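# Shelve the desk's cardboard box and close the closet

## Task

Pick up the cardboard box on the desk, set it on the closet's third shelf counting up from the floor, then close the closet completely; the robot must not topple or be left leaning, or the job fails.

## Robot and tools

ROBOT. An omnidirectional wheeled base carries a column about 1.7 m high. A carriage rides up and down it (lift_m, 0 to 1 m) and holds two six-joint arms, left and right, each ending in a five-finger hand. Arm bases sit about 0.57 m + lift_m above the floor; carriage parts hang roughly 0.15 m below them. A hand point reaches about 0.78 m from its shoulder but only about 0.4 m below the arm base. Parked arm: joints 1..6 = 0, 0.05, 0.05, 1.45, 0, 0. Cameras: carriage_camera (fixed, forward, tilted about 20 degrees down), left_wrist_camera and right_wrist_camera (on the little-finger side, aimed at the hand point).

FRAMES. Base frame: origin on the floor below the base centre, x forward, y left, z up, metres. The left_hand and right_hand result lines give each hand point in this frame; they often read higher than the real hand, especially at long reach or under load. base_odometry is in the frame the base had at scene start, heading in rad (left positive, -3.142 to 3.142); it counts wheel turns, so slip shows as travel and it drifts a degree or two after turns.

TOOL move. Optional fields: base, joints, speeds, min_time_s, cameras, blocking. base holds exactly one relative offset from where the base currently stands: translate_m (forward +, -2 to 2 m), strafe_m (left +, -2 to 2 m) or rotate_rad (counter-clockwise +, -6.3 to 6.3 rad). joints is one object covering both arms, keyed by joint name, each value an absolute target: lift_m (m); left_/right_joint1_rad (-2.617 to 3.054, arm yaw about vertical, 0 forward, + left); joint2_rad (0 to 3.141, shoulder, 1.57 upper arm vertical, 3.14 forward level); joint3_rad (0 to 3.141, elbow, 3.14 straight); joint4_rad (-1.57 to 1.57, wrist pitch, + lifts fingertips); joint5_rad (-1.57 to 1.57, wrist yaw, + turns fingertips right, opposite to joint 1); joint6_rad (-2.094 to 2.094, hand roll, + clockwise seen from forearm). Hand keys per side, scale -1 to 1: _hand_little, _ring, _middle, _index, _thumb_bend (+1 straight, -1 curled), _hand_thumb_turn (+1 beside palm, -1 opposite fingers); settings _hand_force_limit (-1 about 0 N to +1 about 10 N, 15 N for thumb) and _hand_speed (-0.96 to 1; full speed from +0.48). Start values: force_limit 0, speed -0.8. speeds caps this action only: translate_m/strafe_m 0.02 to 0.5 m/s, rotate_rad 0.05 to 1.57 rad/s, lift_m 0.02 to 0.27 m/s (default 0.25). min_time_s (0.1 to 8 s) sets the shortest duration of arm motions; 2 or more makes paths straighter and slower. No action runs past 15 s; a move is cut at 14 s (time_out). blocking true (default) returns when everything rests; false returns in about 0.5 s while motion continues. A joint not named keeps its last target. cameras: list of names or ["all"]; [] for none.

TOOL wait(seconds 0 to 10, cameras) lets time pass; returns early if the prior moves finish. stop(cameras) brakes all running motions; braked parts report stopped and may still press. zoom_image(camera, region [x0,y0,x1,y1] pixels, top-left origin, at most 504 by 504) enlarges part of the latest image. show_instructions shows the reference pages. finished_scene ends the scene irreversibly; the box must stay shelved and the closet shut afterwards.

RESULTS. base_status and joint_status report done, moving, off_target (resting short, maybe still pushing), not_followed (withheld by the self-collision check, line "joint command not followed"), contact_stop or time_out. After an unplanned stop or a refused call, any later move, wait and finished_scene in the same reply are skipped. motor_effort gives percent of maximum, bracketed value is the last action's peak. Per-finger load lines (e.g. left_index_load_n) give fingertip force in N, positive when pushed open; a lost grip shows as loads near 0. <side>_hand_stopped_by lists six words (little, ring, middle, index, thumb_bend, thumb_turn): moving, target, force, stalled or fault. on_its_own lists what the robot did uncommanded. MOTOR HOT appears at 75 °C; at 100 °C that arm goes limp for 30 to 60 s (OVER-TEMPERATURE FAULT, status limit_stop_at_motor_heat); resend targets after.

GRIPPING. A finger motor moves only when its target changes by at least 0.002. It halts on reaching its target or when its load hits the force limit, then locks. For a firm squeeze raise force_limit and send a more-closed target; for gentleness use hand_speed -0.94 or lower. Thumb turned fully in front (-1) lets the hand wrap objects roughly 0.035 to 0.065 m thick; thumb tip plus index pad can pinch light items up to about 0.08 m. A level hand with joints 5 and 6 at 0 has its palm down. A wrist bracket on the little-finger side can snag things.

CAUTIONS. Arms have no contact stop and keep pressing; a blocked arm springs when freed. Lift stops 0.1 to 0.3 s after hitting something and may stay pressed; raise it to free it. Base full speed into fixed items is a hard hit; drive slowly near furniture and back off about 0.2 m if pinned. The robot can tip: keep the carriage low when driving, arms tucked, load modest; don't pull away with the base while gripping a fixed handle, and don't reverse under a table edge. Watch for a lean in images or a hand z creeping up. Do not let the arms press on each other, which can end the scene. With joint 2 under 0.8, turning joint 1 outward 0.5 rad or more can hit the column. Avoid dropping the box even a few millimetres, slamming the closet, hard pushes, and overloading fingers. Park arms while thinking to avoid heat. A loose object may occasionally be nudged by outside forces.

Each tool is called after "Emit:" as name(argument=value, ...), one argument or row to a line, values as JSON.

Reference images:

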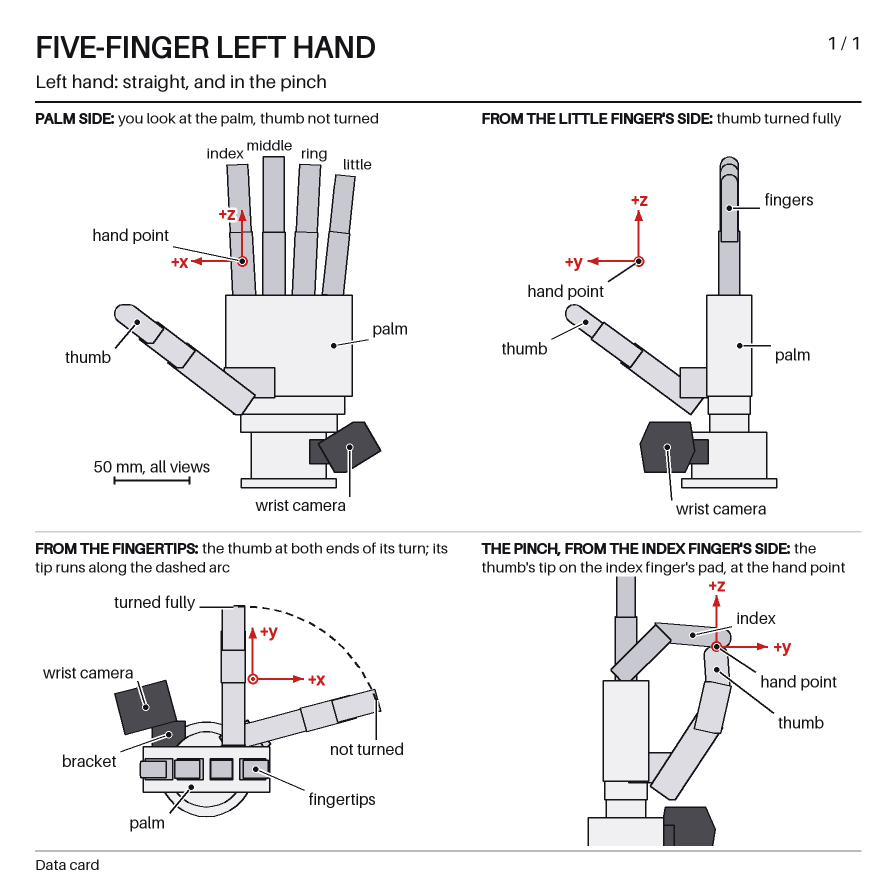

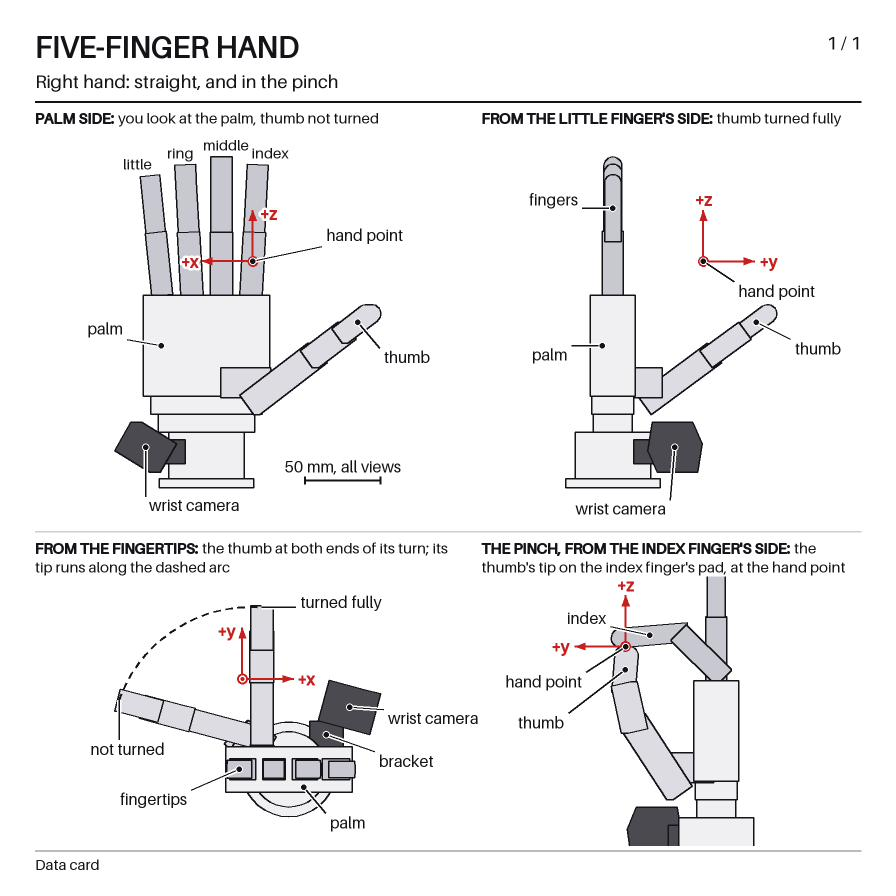

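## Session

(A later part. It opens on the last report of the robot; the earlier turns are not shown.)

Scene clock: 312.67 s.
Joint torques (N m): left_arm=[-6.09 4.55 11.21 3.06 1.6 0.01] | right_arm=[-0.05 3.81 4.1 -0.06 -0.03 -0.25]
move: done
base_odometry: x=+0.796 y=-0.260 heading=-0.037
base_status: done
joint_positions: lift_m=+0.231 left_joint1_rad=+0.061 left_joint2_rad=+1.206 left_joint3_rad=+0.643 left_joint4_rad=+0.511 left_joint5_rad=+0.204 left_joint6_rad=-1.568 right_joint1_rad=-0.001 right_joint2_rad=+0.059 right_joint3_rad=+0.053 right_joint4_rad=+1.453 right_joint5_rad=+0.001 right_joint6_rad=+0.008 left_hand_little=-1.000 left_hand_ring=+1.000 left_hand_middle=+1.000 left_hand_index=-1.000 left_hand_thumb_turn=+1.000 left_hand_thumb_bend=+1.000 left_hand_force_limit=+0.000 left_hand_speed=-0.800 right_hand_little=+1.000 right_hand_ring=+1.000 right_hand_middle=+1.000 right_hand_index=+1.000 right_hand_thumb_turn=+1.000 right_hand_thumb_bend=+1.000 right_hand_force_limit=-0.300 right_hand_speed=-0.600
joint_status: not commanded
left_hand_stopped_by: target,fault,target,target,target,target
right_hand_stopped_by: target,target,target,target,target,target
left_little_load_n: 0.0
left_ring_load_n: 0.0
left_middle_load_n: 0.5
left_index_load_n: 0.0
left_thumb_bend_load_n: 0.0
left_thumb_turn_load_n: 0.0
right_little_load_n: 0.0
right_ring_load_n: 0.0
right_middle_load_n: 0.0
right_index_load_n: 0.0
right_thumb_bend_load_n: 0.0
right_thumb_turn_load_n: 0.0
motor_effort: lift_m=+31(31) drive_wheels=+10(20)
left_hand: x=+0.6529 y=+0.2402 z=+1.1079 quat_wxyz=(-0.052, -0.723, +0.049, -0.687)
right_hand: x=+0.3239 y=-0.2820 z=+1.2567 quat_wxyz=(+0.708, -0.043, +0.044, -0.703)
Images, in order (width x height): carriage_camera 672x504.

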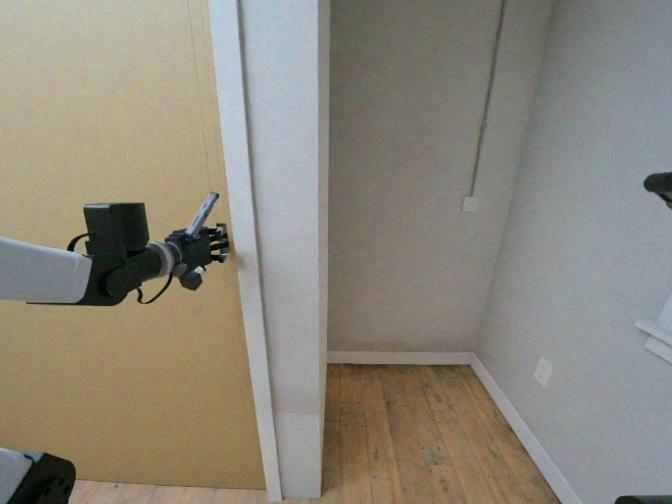

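Emit:
move(
  base={"strafe_m": 0.065},
  speeds={"strafe_m": 0.08},
  cameras=[],
)

Emit:
move(
  base={"translate_m": -0.25},
  speeds={"translate_m": 0.12},
  cameras=["carriage_camera", "left_wrist_camera"],
)

Emit:
zoom_image(
  camera="carriage_camera",
  region=[220, 150, 360, 290],
)

Scene clock: 315.57 s.
Joint torques (N m): left_arm=[-2.76 -0.09 10.92 2.34 -0.13 0.04] | right_arm=[0.03 3.41 4.12 -0.05 0 -0.26]
move: done
base_odometry: x=+0.798 y=-0.195 heading=-0.038
base_status: done
joint_positions: lift_m=+0.231 left_joint1_rad=+0.025 left_joint2_rad=+1.257 left_joint3_rad=+0.645 left_joint4_rad=+0.578 left_joint5_rad=+0.369 left_joint6_rad=-1.568 right_joint1_rad=-0.001 right_joint2_rad=+0.059 right_joint3_rad=+0.053 right_joint4_rad=+1.453 right_joint5_rad=+0.001 right_joint6_rad=+0.008 left_hand_little=-1.000 left_hand_ring=+1.000 left_hand_middle=+1.000 left_hand_index=-1.000 left_hand_thumb_turn=+1.000 left_hand_thumb_bend=+1.000 left_hand_force_limit=+0.000 left_hand_speed=-0.800 right_hand_little=+1.000 right_hand_ring=+1.000 right_hand_middle=+1.000 right_hand_index=+1.000 right_hand_thumb_turn=+1.000 right_hand_thumb_bend=+1.000 right_hand_force_limit=-0.300 right_hand_speed=-0.600
joint_status: not commanded
left_hand_stopped_by: target,fault,target,target,target,target
right_hand_stopped_by: target,target,target,target,target,target
left_little_load_n: 0.0
left_ring_load_n: 0.0
left_middle_load_n: -0.5
left_index_load_n: 0.0
left_thumb_bend_load_n: 0.0
left_thumb_turn_load_n: -0.5
right_little_load_n: 0.0
right_ring_load_n: 0.0
right_middle_load_n: 0.0
right_index_load_n: 0.0
right_thumb_bend_load_n: 0.0
right_thumb_turn_load_n: 0.0
motor_effort: lift_m=+30(32) drive_wheels=+6(11)
left_hand: x=+0.6403 y=+0.1971 z=+1.1063 quat_wxyz=(-0.122, -0.708, +0.119, -0.685)
right_hand: x=+0.3239 y=-0.2820 z=+1.2567 quat_wxyz=(+0.708, -0.043, +0.044, -0.703)

Scene clock: 318.43 s.
Joint torques (N m): left_arm=[-0.77 -3.79 8.13 2.25 0.1 0.03] | right_arm=[0.02 3.56 4.05 -0.04 -0.03 -0.28]
move: done
base_odometry: x=+0.548 y=-0.185 heading=-0.038
base_status: done
joint_positions: lift_m=+0.231 left_joint1_rad=+0.006 left_joint2_rad=+1.296 left_joint3_rad=+0.675 left_joint4_rad=+0.584 left_joint5_rad=+0.350 left_joint6_rad=-1.568 right_joint1_rad=-0.001 right_joint2_rad=+0.059 right_joint3_rad=+0.053 right_joint4_rad=+1.454 right_joint5_rad=+0.001 right_joint6_rad=+0.008 left_hand_little=-1.000 left_hand_ring=+1.000 left_hand_middle=+1.000 left_hand_index=-1.000 left_hand_thumb_turn=+1.000 left_hand_thumb_bend=+1.000 left_hand_force_limit=+0.000 left_hand_speed=-0.800 right_hand_little=+1.000 right_hand_ring=+1.000 right_hand_middle=+1.000 right_hand_index=+1.000 right_hand_thumb_turn=+1.000 right_hand_thumb_bend=+1.000 right_hand_force_limit=-0.300 right_hand_speed=-0.600
joint_status: not commanded
left_hand_stopped_by: target,fault,target,target,target,target
right_hand_stopped_by: target,target,target,target,target,target
left_little_load_n: 0.0
left_ring_load_n: 0.0
left_middle_load_n: 0.0
left_index_load_n: 0.0
left_thumb_bend_load_n: 0.0
left_thumb_turn_load_n: -0.5
right_little_load_n: 0.0
right_ring_load_n: 0.0
right_middle_load_n: 0.0
right_index_load_n: 0.0
right_thumb_bend_load_n: 0.0
right_thumb_turn_load_n: 0.0
motor_effort: lift_m=+30(32) drive_wheels=+0(12)
left_hand: x=+0.6494 y=+0.1922 z=+1.1060 quat_wxyz=(-0.123, -0.709, +0.120, -0.684)
right_hand: x=+0.3238 y=-0.2820 z=+1.2567 quat_wxyz=(+0.708, -0.043, +0.044, -0.703)
Images, in order (width x height): carriage_camera 672x504, left_wrist_camera 672x504.

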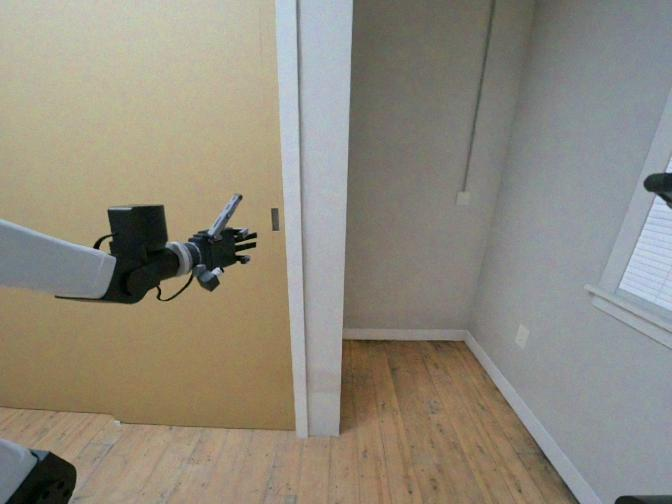

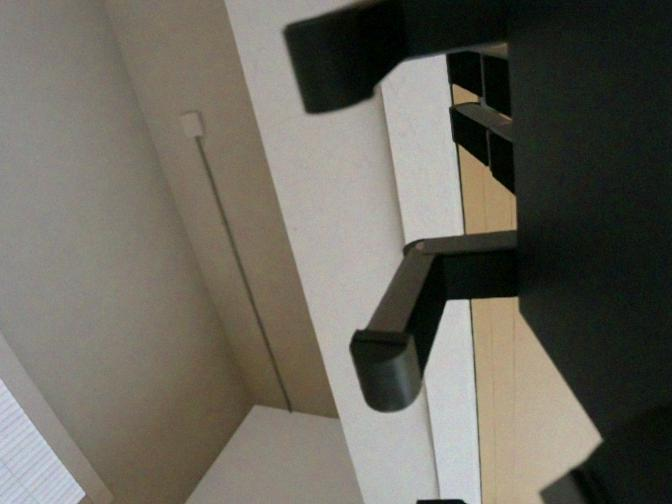

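Scaled by 3.600 from the camera's image (finer frame: 960x720).

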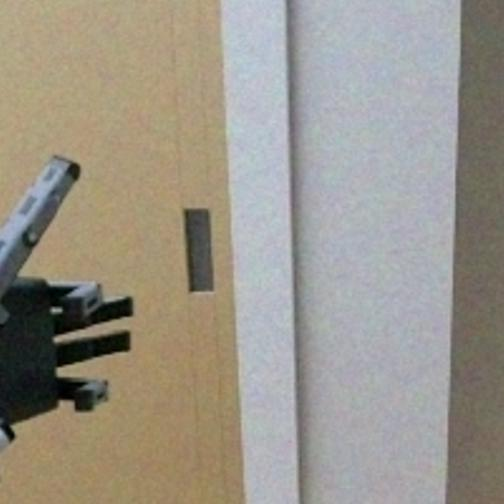

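Emit:
move(
  base={"translate_m": -0.55},
  joints={"left_joint1_rad": 0, "left_joint2_rad": 0.05, "left_joint3_rad": 0.05, "left_joint4_rad": 1.45, "left_joint5_rad": 0, "left_joint6_rad": 0, "left_hand_index": 1, "left_hand_little": 1, "lift_m": 0.3},
  speeds={"translate_m": 0.3},
  min_time_s=2.5,
  cameras=[],
)

Emit:
move(
  base={"strafe_m": 0.25},
  speeds={"strafe_m": 0.3},
  cameras=["carriage_camera"],
)

Emit:
zoom_image(
  camera="carriage_camera",
  region=[260, 150, 400, 290],
)

Emit:
zoom_image(
  camera="carriage_camera",
  region=[20, 150, 360, 400],
)

Scene clock: 323.70 s.
Joint torques (N m): left_arm=[-0.77 2.77 4.08 0.17 -0.04 0.15] | right_arm=[0.12 3.69 3.89 -0.08 0 -0.24]
move: done
base_odometry: x=-0.001 y=-0.165 heading=-0.038
base_status: done
joint_positions: lift_m=+0.300 left_joint1_rad=+0.006 left_joint2_rad=+0.055 left_joint3_rad=+0.053 left_joint4_rad=+1.444 left_joint5_rad=+0.010 left_joint6_rad=-0.009 right_joint1_rad=-0.001 right_joint2_rad=+0.059 right_joint3_rad=+0.053 right_joint4_rad=+1.453 right_joint5_rad=+0.001 right_joint6_rad=+0.008 left_hand_little=+1.000 left_hand_ring=+1.000 left_hand_middle=+1.000 left_hand_index=+1.000 left_hand_thumb_turn=+1.000 left_hand_thumb_bend=+1.000 left_hand_force_limit=+0.000 left_hand_speed=-0.800 right_hand_little=+1.000 right_hand_ring=+1.000 right_hand_middle=+1.000 right_hand_index=+1.000 right_hand_thumb_turn=+1.000 right_hand_thumb_bend=+1.000 right_hand_force_limit=-0.300 right_hand_speed=-0.600
joint_status: all done
left_hand_stopped_by: target,fault,target,target,target,target
right_hand_stopped_by: target,target,target,target,target,target
left_little_load_n: 0.0
left_ring_load_n: 0.0
left_middle_load_n: 0.0
left_index_load_n: 0.0
left_thumb_bend_load_n: 0.0
left_thumb_turn_load_n: 0.0
right_little_load_n: 0.0
right_ring_load_n: 0.0
right_middle_load_n: 0.0
right_index_load_n: 0.0
right_thumb_bend_load_n: 0.0
right_thumb_turn_load_n: 0.0
motor_effort: lift_m=+35(45) drive_wheels=+0(14)
left_hand: x=+0.3247 y=+0.2804 z=+1.3247 quat_wxyz=(+0.704, -0.042, +0.048, -0.707)
right_hand: x=+0.3239 y=-0.2820 z=+1.3253 quat_wxyz=(+0.708, -0.043, +0.044, -0.703)

Scene clock: 326.00 s.
Joint torques (N m): left_arm=[-0.57 2.78 4.08 0.16 0.02 0.14] | right_arm=[0.09 3.62 4.21 -0.08 0.03 -0.24]
move: done
base_odometry: x=+0.008 y=+0.085 heading=-0.038
base_status: done
joint_positions: lift_m=+0.300 left_joint1_rad=+0.004 left_joint2_rad=+0.055 left_joint3_rad=+0.053 left_joint4_rad=+1.444 left_joint5_rad=+0.006 left_joint6_rad=-0.009 right_joint1_rad=-0.001 right_joint2_rad=+0.059 right_joint3_rad=+0.053 right_joint4_rad=+1.453 right_joint5_rad=+0.000 right_joint6_rad=+0.008 left_hand_little=+1.000 left_hand_ring=+1.000 left_hand_middle=+1.000 left_hand_index=+1.000 left_hand_thumb_turn=+1.000 left_hand_thumb_bend=+1.000 left_hand_force_limit=+0.000 left_hand_speed=-0.800 right_hand_little=+1.000 right_hand_ring=+1.000 right_hand_middle=+1.000 right_hand_index=+1.000 right_hand_thumb_turn=+1.000 right_hand_thumb_bend=+1.000 right_hand_force_limit=-0.300 right_hand_speed=-0.600
joint_status: not commanded
left_hand_stopped_by: target,fault,target,target,target,target
right_hand_stopped_by: target,target,target,target,target,target
left_little_load_n: 0.0
left_ring_load_n: 0.0
left_middle_load_n: 0.0
left_index_load_n: 0.0
left_thumb_bend_load_n: 0.0
left_thumb_turn_load_n: 0.0
right_little_load_n: 0.0
right_ring_load_n: 0.0
right_middle_load_n: 0.0
right_index_load_n: 0.0
right_thumb_bend_load_n: 0.0
right_thumb_turn_load_n: 0.0
motor_effort: lift_m=+35(36) drive_wheels=+0(11)
left_hand: x=+0.3247 y=+0.2810 z=+1.3248 quat_wxyz=(+0.704, -0.044, +0.047, -0.707)
right_hand: x=+0.3240 y=-0.2819 z=+1.3253 quat_wxyz=(+0.708, -0.044, +0.044, -0.703)
Images, in order (width x height): carriage_camera 672x504.

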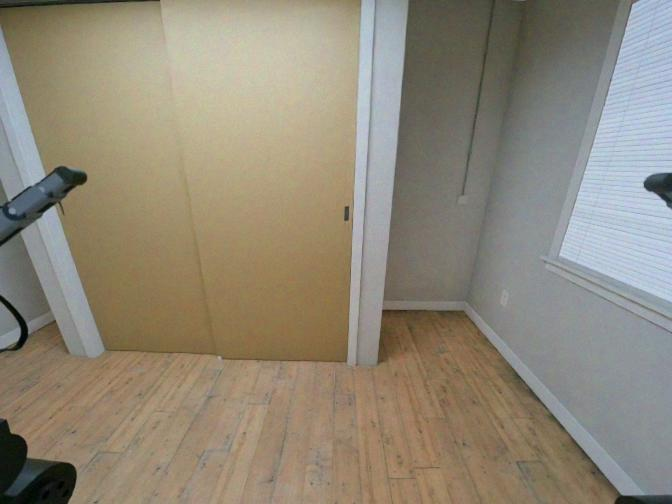

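Scaled by 3.600 from the camera's image (finer frame: 960x720).

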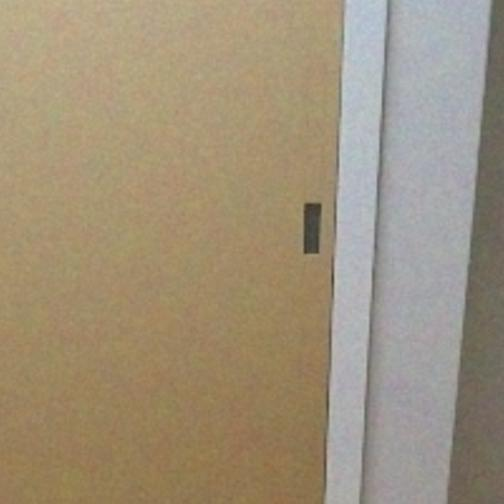

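Scaled by 1.482 from the camera's image (finer frame: 960x720).

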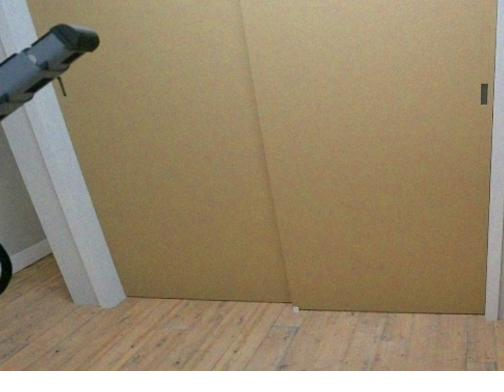

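Emit:
finished_scene(
)

The scene is finished: the task was done.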